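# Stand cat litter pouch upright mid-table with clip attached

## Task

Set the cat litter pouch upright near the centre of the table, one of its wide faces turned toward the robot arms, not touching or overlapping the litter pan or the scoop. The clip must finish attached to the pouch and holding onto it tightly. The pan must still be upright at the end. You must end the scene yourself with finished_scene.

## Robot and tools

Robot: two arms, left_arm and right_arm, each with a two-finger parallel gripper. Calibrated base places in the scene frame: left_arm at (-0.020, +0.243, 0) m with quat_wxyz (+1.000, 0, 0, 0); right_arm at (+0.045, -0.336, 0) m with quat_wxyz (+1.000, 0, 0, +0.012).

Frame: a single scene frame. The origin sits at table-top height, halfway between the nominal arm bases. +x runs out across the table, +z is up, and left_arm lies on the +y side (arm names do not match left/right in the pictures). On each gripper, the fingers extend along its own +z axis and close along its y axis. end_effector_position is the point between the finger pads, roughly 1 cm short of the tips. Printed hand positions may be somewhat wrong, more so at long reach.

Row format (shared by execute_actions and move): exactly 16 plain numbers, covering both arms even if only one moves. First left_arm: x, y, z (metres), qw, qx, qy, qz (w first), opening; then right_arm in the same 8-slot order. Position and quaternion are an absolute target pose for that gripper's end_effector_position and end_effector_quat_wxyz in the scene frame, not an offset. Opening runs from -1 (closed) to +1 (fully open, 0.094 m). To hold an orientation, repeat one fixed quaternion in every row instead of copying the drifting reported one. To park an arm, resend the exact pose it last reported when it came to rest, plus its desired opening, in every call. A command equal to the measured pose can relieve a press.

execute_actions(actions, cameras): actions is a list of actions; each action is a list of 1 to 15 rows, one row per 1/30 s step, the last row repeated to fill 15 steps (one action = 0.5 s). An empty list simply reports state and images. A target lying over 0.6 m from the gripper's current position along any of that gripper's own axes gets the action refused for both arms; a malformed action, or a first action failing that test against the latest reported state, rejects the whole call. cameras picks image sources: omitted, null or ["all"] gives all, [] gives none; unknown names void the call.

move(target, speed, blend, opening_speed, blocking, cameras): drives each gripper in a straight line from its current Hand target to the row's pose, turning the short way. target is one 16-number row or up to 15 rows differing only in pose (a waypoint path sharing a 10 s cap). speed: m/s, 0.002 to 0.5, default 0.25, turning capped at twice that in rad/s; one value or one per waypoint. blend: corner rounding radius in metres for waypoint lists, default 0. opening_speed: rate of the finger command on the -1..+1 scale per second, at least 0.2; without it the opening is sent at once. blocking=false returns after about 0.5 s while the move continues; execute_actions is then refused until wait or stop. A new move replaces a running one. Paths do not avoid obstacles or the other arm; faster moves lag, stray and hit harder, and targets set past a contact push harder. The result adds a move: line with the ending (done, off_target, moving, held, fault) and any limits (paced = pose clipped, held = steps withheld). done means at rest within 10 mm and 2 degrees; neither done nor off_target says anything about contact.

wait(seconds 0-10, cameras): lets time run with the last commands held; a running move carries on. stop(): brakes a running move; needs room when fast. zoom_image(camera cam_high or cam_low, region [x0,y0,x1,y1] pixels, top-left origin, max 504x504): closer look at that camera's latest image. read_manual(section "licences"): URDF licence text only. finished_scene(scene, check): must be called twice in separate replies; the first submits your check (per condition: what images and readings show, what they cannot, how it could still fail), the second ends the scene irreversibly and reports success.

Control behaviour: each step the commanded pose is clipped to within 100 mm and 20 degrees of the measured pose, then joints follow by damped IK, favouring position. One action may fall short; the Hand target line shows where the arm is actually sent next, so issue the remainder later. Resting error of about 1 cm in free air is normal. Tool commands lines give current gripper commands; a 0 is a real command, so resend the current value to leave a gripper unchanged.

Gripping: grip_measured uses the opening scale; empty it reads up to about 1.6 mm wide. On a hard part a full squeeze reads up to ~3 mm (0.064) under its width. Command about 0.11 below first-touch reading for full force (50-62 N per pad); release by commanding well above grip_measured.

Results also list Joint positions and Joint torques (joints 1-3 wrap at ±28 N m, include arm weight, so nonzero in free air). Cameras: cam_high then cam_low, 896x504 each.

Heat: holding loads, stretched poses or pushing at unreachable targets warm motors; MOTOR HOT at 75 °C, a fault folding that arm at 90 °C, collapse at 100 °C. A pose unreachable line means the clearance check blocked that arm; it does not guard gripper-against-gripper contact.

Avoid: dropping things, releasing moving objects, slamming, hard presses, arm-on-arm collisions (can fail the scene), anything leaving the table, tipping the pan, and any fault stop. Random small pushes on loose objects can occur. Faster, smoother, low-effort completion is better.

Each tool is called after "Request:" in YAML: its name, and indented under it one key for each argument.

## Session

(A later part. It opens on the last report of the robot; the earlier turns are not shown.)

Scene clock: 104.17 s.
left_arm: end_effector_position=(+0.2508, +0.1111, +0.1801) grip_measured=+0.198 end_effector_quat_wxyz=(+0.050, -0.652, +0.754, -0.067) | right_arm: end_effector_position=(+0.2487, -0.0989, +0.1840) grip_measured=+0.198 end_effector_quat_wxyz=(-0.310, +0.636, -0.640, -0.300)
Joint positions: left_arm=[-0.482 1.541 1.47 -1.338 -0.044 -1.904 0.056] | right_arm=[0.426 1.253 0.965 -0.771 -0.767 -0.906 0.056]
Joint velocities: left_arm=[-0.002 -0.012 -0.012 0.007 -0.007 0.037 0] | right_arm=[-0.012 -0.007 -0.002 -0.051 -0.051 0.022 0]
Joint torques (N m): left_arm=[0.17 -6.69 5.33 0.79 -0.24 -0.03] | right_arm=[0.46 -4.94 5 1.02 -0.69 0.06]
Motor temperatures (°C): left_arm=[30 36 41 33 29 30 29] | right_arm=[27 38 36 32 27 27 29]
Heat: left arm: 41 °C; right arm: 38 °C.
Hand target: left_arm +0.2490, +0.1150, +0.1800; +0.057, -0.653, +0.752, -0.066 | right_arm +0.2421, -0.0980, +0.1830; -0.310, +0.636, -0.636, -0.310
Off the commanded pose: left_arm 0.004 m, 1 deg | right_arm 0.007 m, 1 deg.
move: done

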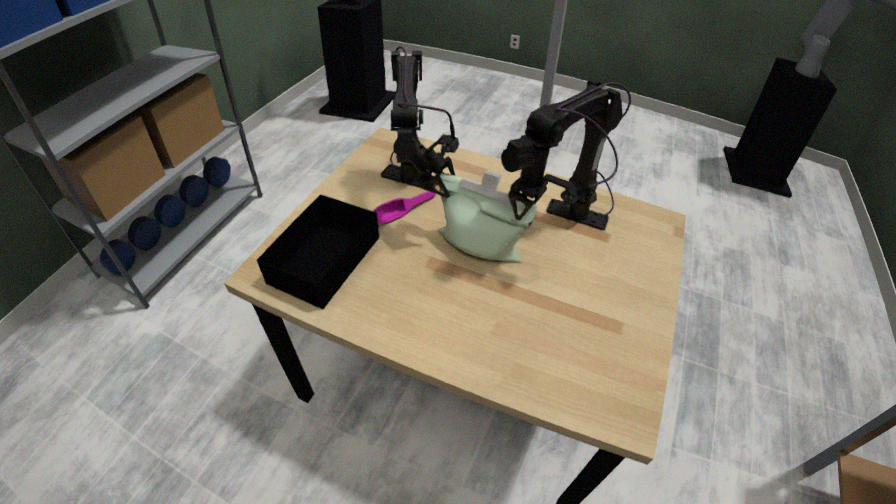

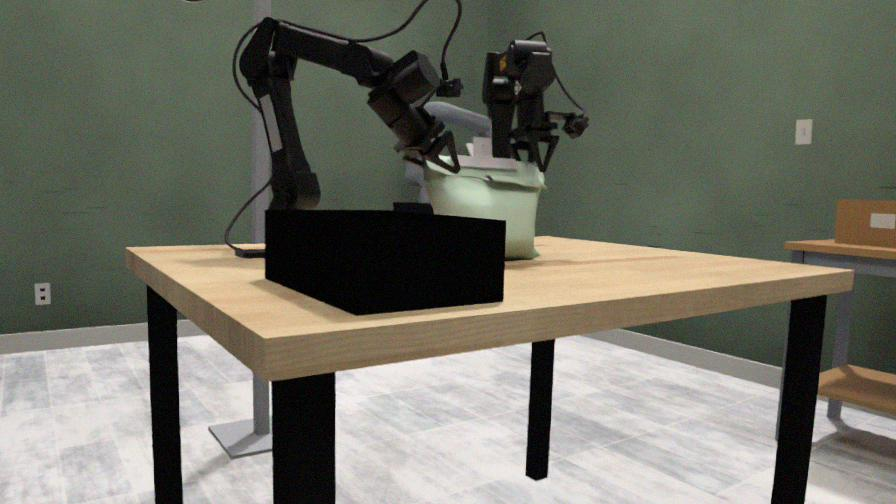

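Request:
move:
  target: [0.2490, 0.1150, 0.180, 0.0572, -0.6535, 0.7519, -0.0658, 0.7, 0.242, -0.098, 0.183, 0.310, -0.636, 0.636, 0.310, 0.7]
  speed: 0.03
  opening_speed: 0.3

Request:
zoom_image:
  camera: "cam_high"
  region: [410, 140, 560, 280]

Request:
zoom_image:
  camera: "cam_low"
  region: [400, 90, 600, 290]

Scene clock: 108.13 s.
left_arm: end_effector_position=(+0.2508, +0.1111, +0.1801) grip_measured=+0.699 end_effector_quat_wxyz=(+0.050, -0.652, +0.754, -0.067) | right_arm: end_effector_position=(+0.2488, -0.0989, +0.1841) grip_measured=+0.698 end_effector_quat_wxyz=(-0.311, +0.636, -0.639, -0.299)
Joint positions: left_arm=[-0.482 1.541 1.47 -1.338 -0.044 -1.904 0.08] | right_arm=[0.426 1.253 0.965 -0.77 -0.767 -0.906 0.08]
Joint velocities: left_arm=[0.012 0.002 0.002 -0.007 -0.081 -0.022 0] | right_arm=[-0.012 0.002 0.007 -0.066 -0.007 -0.007 0]
Joint torques (N m): left_arm=[0.16 -6.65 5.38 0.8 -0.22 -0.03] | right_arm=[0.42 -4.83 5.18 1.08 -0.67 0.05]
Motor temperatures (°C): left_arm=[30 36 41 33 29 30 29] | right_arm=[27 38 36 32 27 27 28]
Heat: left arm: 41 °C; right arm: 38 °C.
Hand target: left_arm +0.2491, +0.1149, +0.1800; +0.057, -0.653, +0.752, -0.066 | right_arm +0.2420, -0.0980, +0.1830; -0.309, +0.636, -0.636, -0.310
Off the commanded pose: left_arm 0.004 m, 1 deg | right_arm 0.007 m, 1 deg.
move: done

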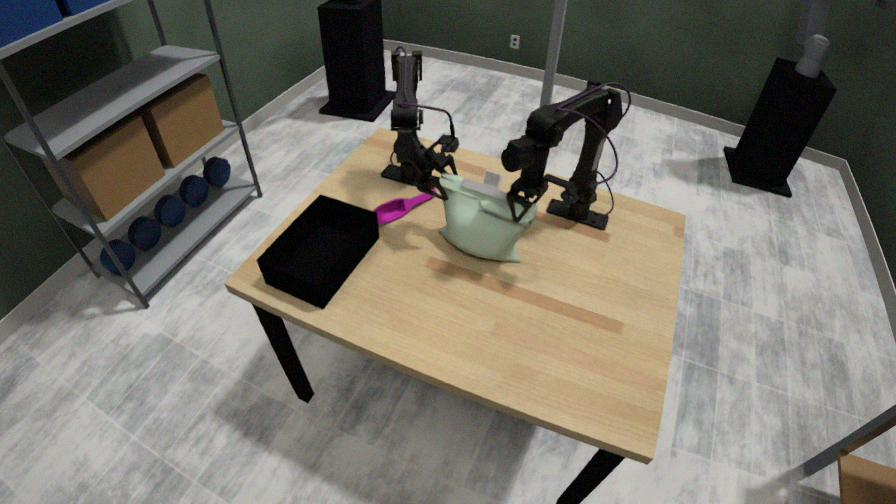

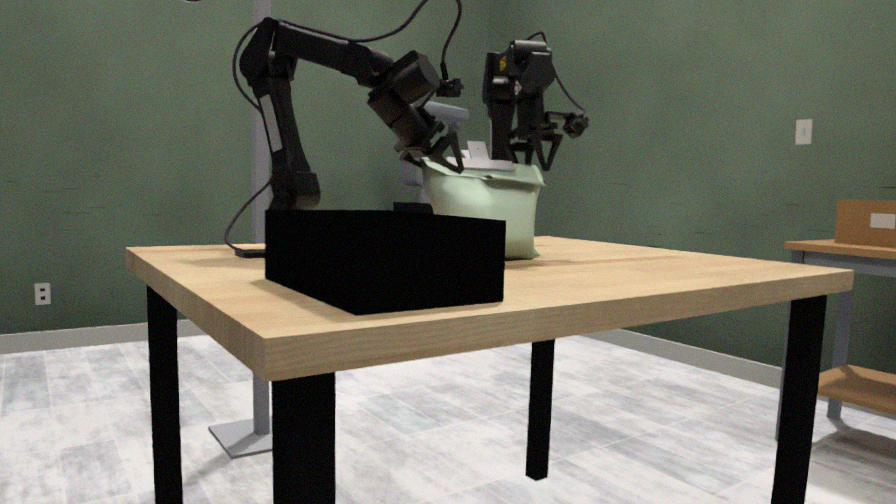

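Scaled by 3.360.

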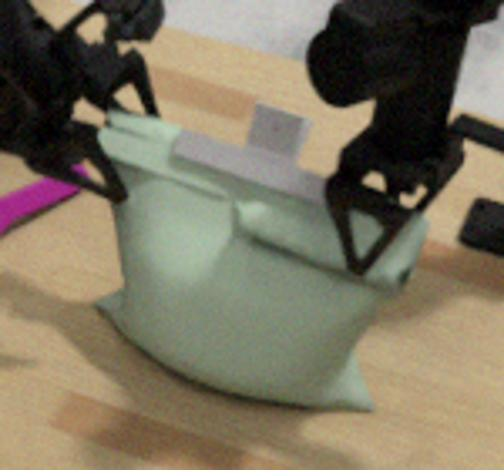

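Scaled by 2.520.

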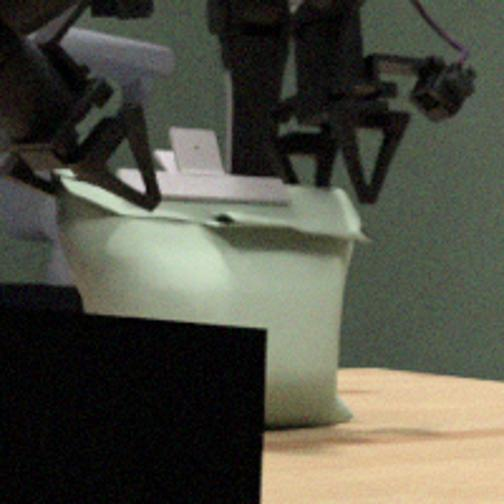

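Request:
move:
  target: [0.2310, 0.1150, 0.183, 0.0572, -0.6535, 0.7519, -0.0658, 1.0, 0.224, -0.098, 0.186, 0.310, -0.636, 0.636, 0.310, 1.0]
  speed: 0.03
  opening_speed: 0.4

Request:
zoom_image:
  camera: "cam_high"
  region: [410, 140, 560, 280]

Request:
zoom_image:
  camera: "cam_low"
  region: [400, 90, 600, 290]

Scene clock: 109.70 s.
left_arm: end_effector_position=(+0.2376, +0.1100, +0.1818) grip_measured=+0.998 end_effector_quat_wxyz=(+0.052, -0.653, +0.752, -0.072) | right_arm: end_effector_position=(+0.2300, -0.0972, +0.1888) grip_measured=+0.998 end_effector_quat_wxyz=(-0.312, +0.636, -0.636, -0.306)
Joint positions: left_arm=[-0.509 1.491 1.429 -1.337 -0.048 -1.935 0.094] | right_arm=[0.464 1.181 0.925 -0.769 -0.762 -0.858 0.094]
Joint velocities: left_arm=[-0.007 -0.007 0.007 -0.066 0.066 -0.007 0] | right_arm=[-0.002 -0.012 0.007 -0.066 0.022 -0.037 0.001]
Joint torques (N m): left_arm=[-0.31 -6.75 5.49 0.58 -0.24 0.01] | right_arm=[0.79 -4.37 5 1.03 -0.46 0.07]
Motor temperatures (°C): left_arm=[30 36 40 33 29 30 29] | right_arm=[27 38 36 32 27 27 28]
Heat: left arm: 40 °C; right arm: 38 °C.
Hand target: left_arm +0.2312, +0.1152, +0.1829; +0.057, -0.653, +0.752, -0.065 | right_arm +0.2238, -0.0976, +0.1861; -0.309, +0.636, -0.636, -0.310
Off the commanded pose: left_arm 0.008 m, 1 deg | right_arm 0.007 m, 1 deg.
move: done

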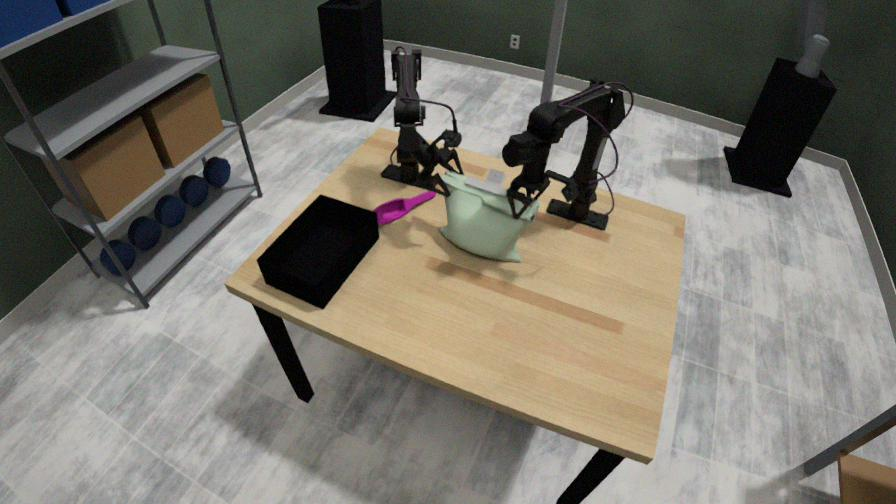

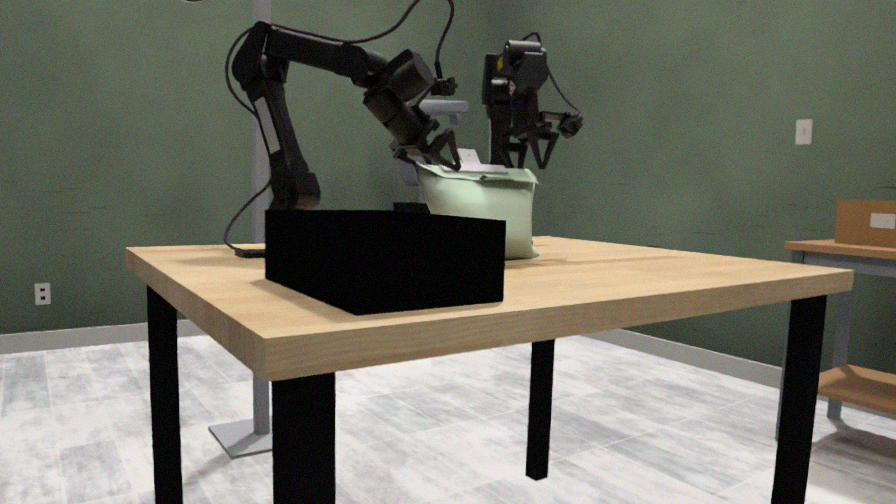

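Scaled by 3.360.

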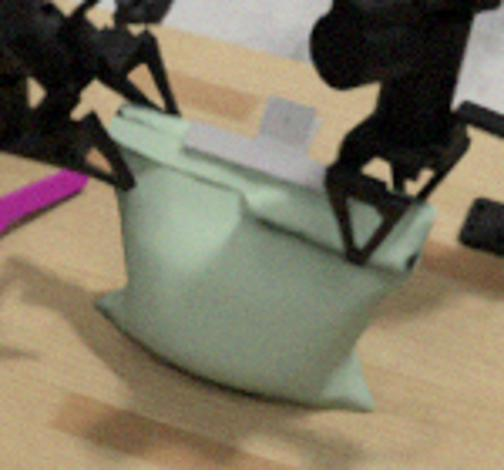

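Scaled by 2.520.

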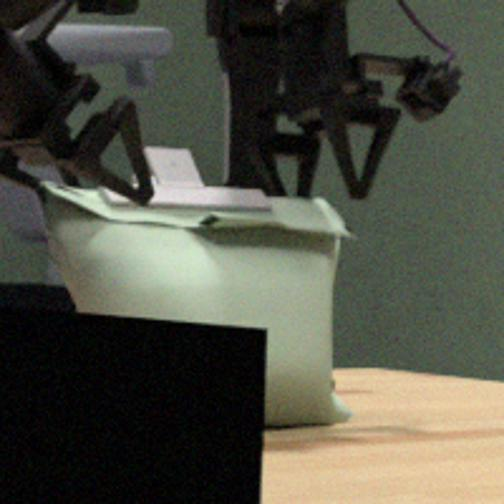

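Request:
move:
  target: [0.2260, 0.1170, 0.255, 0.0800, -0.6511, 0.7491, -0.0920, 1.0, 0.224, -0.160, 0.234, 0.310, -0.636, 0.636, 0.310, 1.0]
  speed: 0.06

Request:
zoom_image:
  camera: "cam_high"
  region: [410, 140, 560, 280]

Request:
zoom_image:
  camera: "cam_low"
  region: [400, 90, 600, 290]

Scene clock: 112.87 s.
left_arm: end_effector_position=(+0.2289, +0.1141, +0.2487) grip_measured=+0.998 end_effector_quat_wxyz=(+0.072, -0.651, +0.750, -0.093) | right_arm: end_effector_position=(+0.2236, -0.1623, +0.2236) grip_measured=+0.998 end_effector_quat_wxyz=(-0.303, +0.636, -0.643, -0.300)
Joint positions: left_arm=[-0.529 1.484 1.689 -1.553 -0.077 -1.951 0.094] | right_arm=[0.171 1.166 1.1 -1.264 -0.857 -1.256 0.094]
Joint velocities: left_arm=[-0.007 0.002 0.002 -0.037 0.051 -0.037 0] | right_arm=[-0.002 -0.007 -0.007 -0.007 -0.037 -0.007 -0.001]
Joint torques (N m): left_arm=[-0.58 -4.75 7.79 0.69 -0.25 -0.02] | right_arm=[-0.59 -2.1 8.75 0.4 -0.82 -0.11]
Motor temperatures (°C): left_arm=[30 36 40 33 29 30 29] | right_arm=[27 38 36 32 27 27 28]
Heat: left arm: 40 °C; right arm: 38 °C.
Hand target: left_arm +0.2268, +0.1167, +0.2548; +0.080, -0.651, +0.749, -0.093 | right_arm +0.2243, -0.1607, +0.2335; -0.312, +0.635, -0.637, -0.307
Off the commanded pose: left_arm 0.008 m, 1 deg | right_arm 0.011 m, 2 deg.
move: off_target (right_arm)

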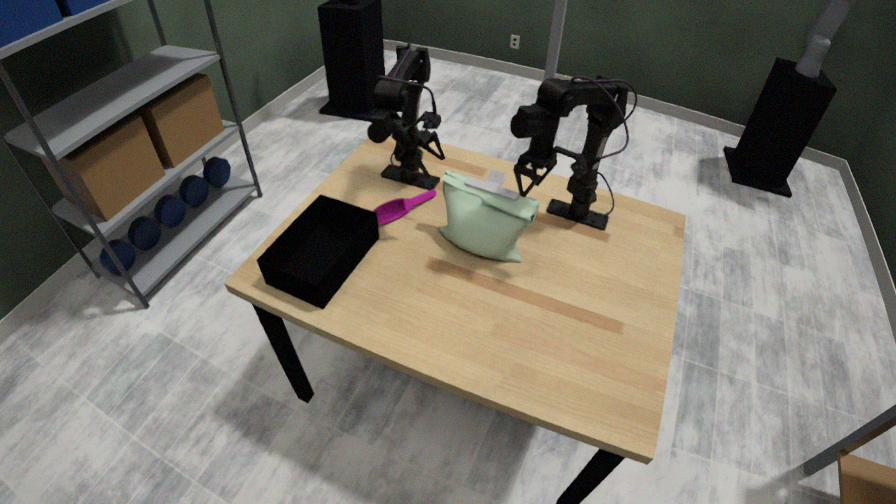

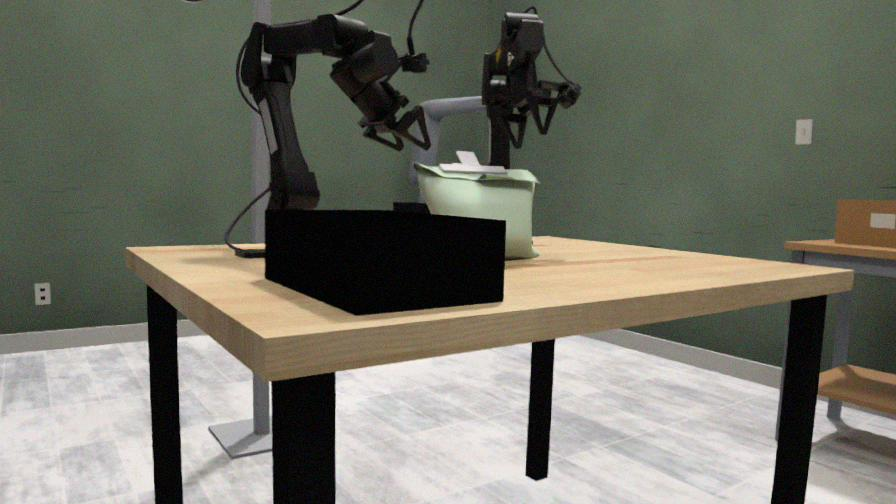

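Scaled by 3.360.

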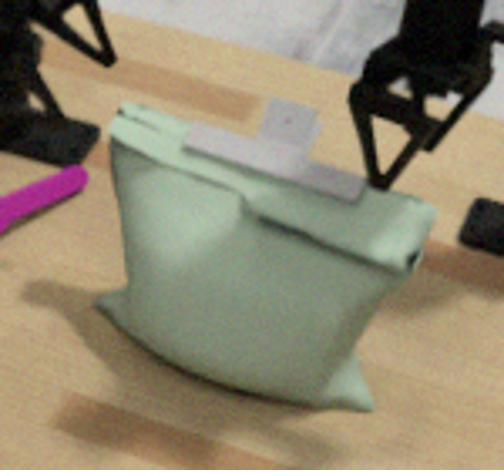

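Scaled by 2.520.

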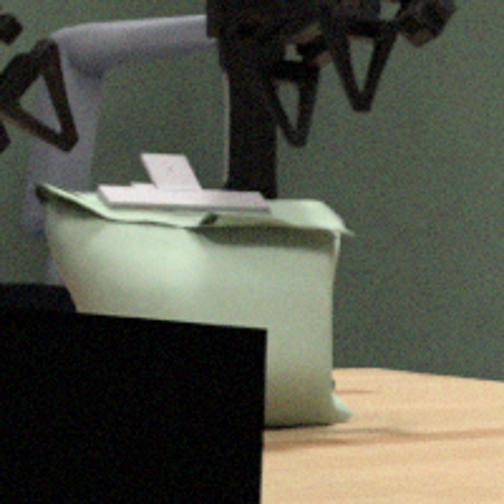

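Request:
move:
  target:
    - [0.2260, 0.140, 0.28, 0.0800, -0.6511, 0.7491, -0.0920, 1.0, 0.22, -0.20, 0.255, 0.310, -0.636, 0.636, 0.310, 1.0]
    - [0.20, 0.25, 0.29, 0.131, -0.679, 0.700, -0.178, 1.0, 0.20, -0.27, 0.27, 0.397, -0.710, 0.533, 0.2336, 1.0]
  speed: 0.12
  blend: 0.02

Request:
zoom_image:
  camera: "cam_high"
  region: [410, 140, 560, 280]

Request:
zoom_image:
  camera: "cam_low"
  region: [400, 90, 600, 290]

Scene clock: 116.30 s.
left_arm: end_effector_position=(+0.2042, +0.2476, +0.2908) grip_measured=+0.999 end_effector_quat_wxyz=(-0.121, +0.681, -0.698, +0.186) | right_arm: end_effector_position=(+0.2032, -0.2729, +0.2640) grip_measured=+0.998 end_effector_quat_wxyz=(-0.366, +0.676, -0.639, +0.014)
Joint positions: left_arm=[0.139 1.185 1.594 -1.557 0.152 -1.439 0.094] | right_arm=[-0.338 0.827 1.203 -1.539 -0.649 -1.802 0.094]
Joint velocities: left_arm=[0.002 -0.007 -0.007 -0.037 -0.037 0.007 -0.001] | right_arm=[-0.007 -0.007 -0.002 0.037 0.037 0.007 0]
Joint torques (N m): left_arm=[0.42 -2.41 4.75 1.28 0.13 0.1] | right_arm=[0.59 0.99 7.21 0.65 -0.47 -0.06]
Motor temperatures (°C): left_arm=[30 35 40 33 29 30 29] | right_arm=[27 38 36 32 27 27 28]
Heat: left arm: 40 °C; right arm: 38 °C.
Hand target: left_arm +0.2032, +0.2485, +0.2905; -0.125, +0.679, -0.699, +0.188 | right_arm +0.1994, -0.2696, +0.2696; -0.370, +0.679, -0.635, +0.012
Off the commanded pose: left_arm 0.005 m, 1 deg | right_arm 0.007 m, 31 deg; orientation clipped.
joint sent to its limit (right arm) — joint 4 (wrist pitch), lower limit. The joint targets are off in orientation, not in position.
move: off_target (right_arm); limits=paced

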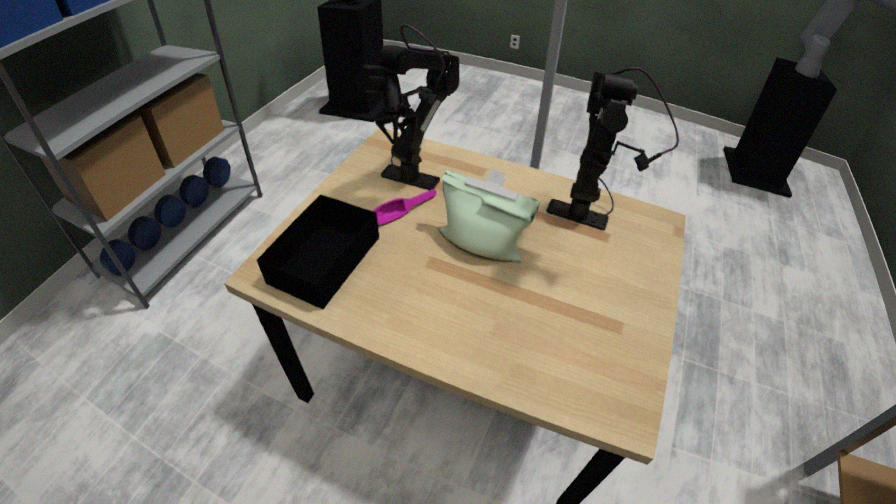

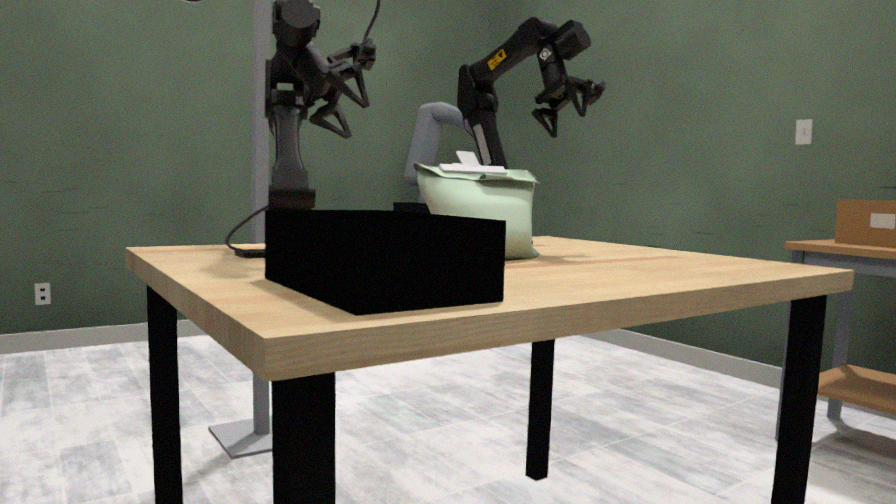

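Scaled by 3.360.

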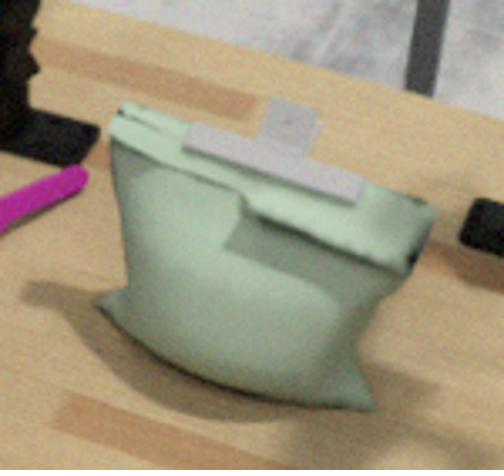

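Scaled by 2.520.

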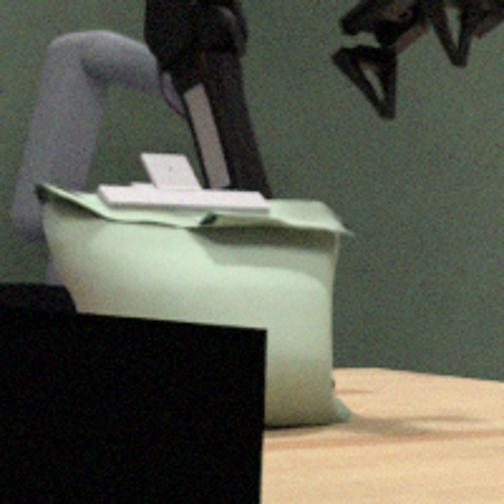

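Request:
zoom_image:
  camera: "cam_high"
  region: [430, 160, 550, 230]

Request:
zoom_image:
  camera: "cam_low"
  region: [405, 140, 555, 270]

Scaled by 4.200.

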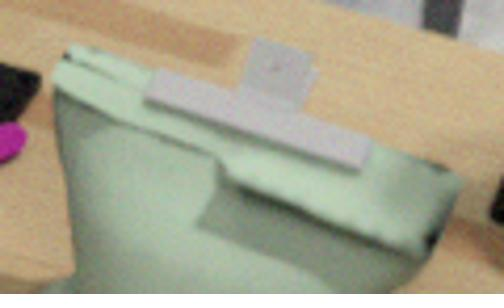

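Scaled by 3.360.

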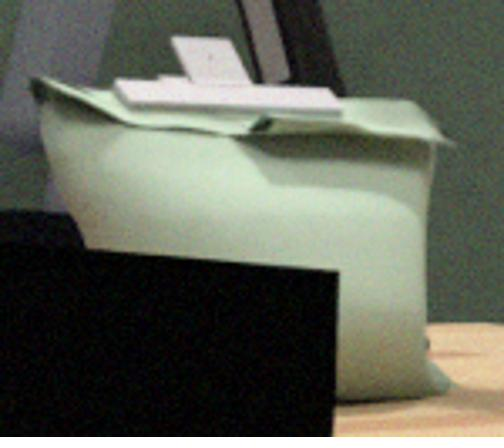

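Request:
finished_scene:
  scene: 1
  check: "Pouch standing: latest cam_high/cam_low pictures (arms withdrawn, no contact) show it resting on its base at about (0.255, 0.007), body upright with only a few degrees of lean toward the arms, unchanged over two pictures 3.5 s apart. Broad side toward the arms: base corners run along y (about 4 deg off). Middle of the table: table centre about (0.25, 0), within ~1 cm. Clear of pan (y<-0.27) and scoop (y<-0.2): pouch left end y about -0.125. Clip: still on the folded top flap, jaw bar and handles visible in both pictures; flap with the clip leans back toward the arms but clip did not slide. Pan upright with open top visible. What pictures cannot show: clip jaw force, exact tilt. Could be missed: tilt of the flap top counted as pouch tilt, or a later push."

This call ended nothing. Check each condition that your pictures could not show: look closer or test it, and mend what is not met. Then call finished_scene again.

Request:
execute_actions:
  actions: []

Scene clock: 118.87 s.
left_arm: end_effector_position=(+0.2044, +0.2476, +0.2909) grip_measured=+0.999 end_effector_quat_wxyz=(-0.122, +0.680, -0.698, +0.186) | right_arm: end_effector_position=(+0.2032, -0.2730, +0.2639) grip_measured=+0.998 end_effector_quat_wxyz=(-0.366, +0.676, -0.639, +0.015)
Joint positions: left_arm=[0.139 1.185 1.594 -1.556 0.153 -1.438 0.094] | right_arm=[-0.338 0.827 1.203 -1.539 -0.649 -1.803 0.094]
Joint velocities: left_arm=[0.002 -0.002 0.002 0.022 -0.051 -0.022 -0.001] | right_arm=[-0.002 0.007 -0.007 -0.037 -0.022 0.022 0]
Joint torques (N m): left_arm=[0.51 -2.25 4.71 1.29 0.11 0.09] | right_arm=[0.68 0.62 7.17 0.64 -0.48 -0.02]
Motor temperatures (°C): left_arm=[30 35 40 33 29 30 29] | right_arm=[27 37 37 32 27 27 28]
Heat: left arm: 40 °C; right arm: 37 °C.
Hand target: left_arm +0.2032, +0.2485, +0.2905; -0.125, +0.679, -0.699, +0.188 | right_arm +0.1994, -0.2695, +0.2696; -0.370, +0.679, -0.634, +0.012
Tool commands: left_gripper/opening=+1.0 right_gripper/opening=+1.0
Off the commanded pose: left_arm 0.005 m, 1 deg | right_arm 0.007 m, 31 deg; orientation clipped.

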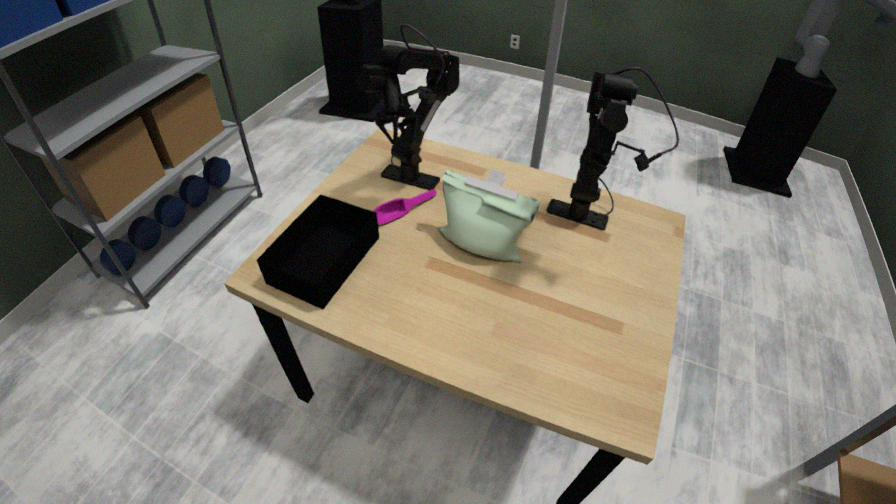

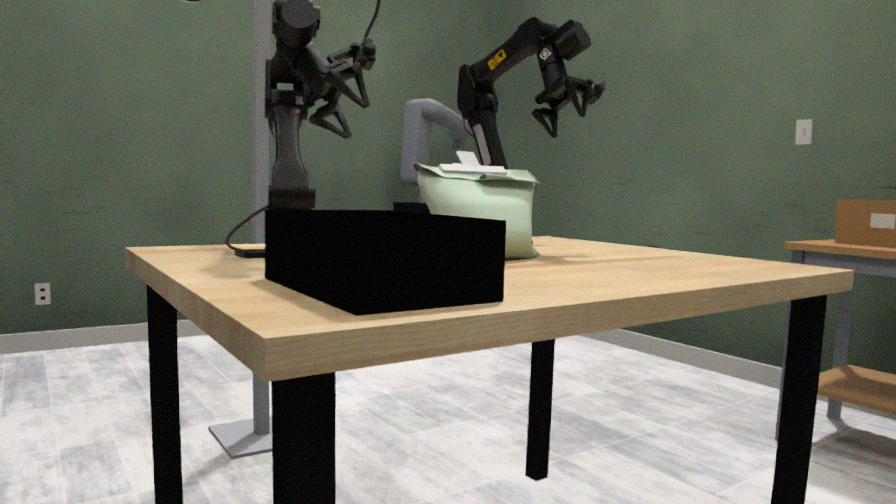

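Request:
zoom_image:
  camera: "cam_high"
  region: [400, 140, 580, 280]

Request:
zoom_image:
  camera: "cam_low"
  region: [380, 130, 580, 290]

Scaled by 2.800.

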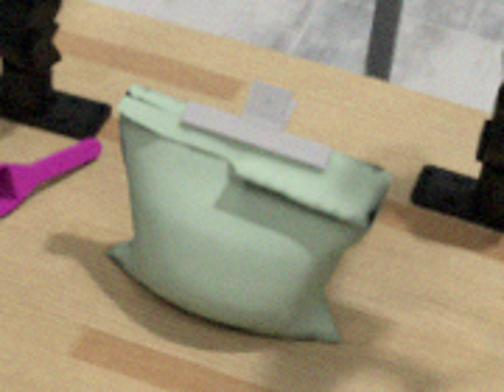

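Scaled by 2.520.

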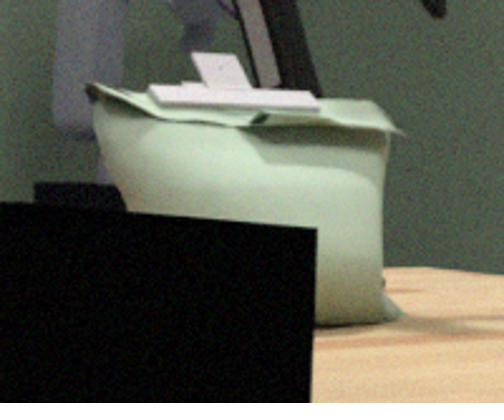

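Request:
finished_scene:
  scene: 1
  check: "Fresh pictures: pouch standing on its base alone in the middle of the table at about (0.255, 0.007), unchanged for several seconds, broad side facing the arms within about 5 deg; small lean (est. 5-9 deg) toward arms, not visible exactly. Clear of pan (>10 cm) and scoop (>10 cm). Clip bar is across the folded top flap with its lever on it, unchanged since the start; jaw force cannot be seen. Pan upright, scoop flat on table. Both arms away with open grippers, nothing touched. Could be missed if the lean is larger than it looks or the clip has slipped a few mm, but no sign of it."

The scene is finished: the task was done.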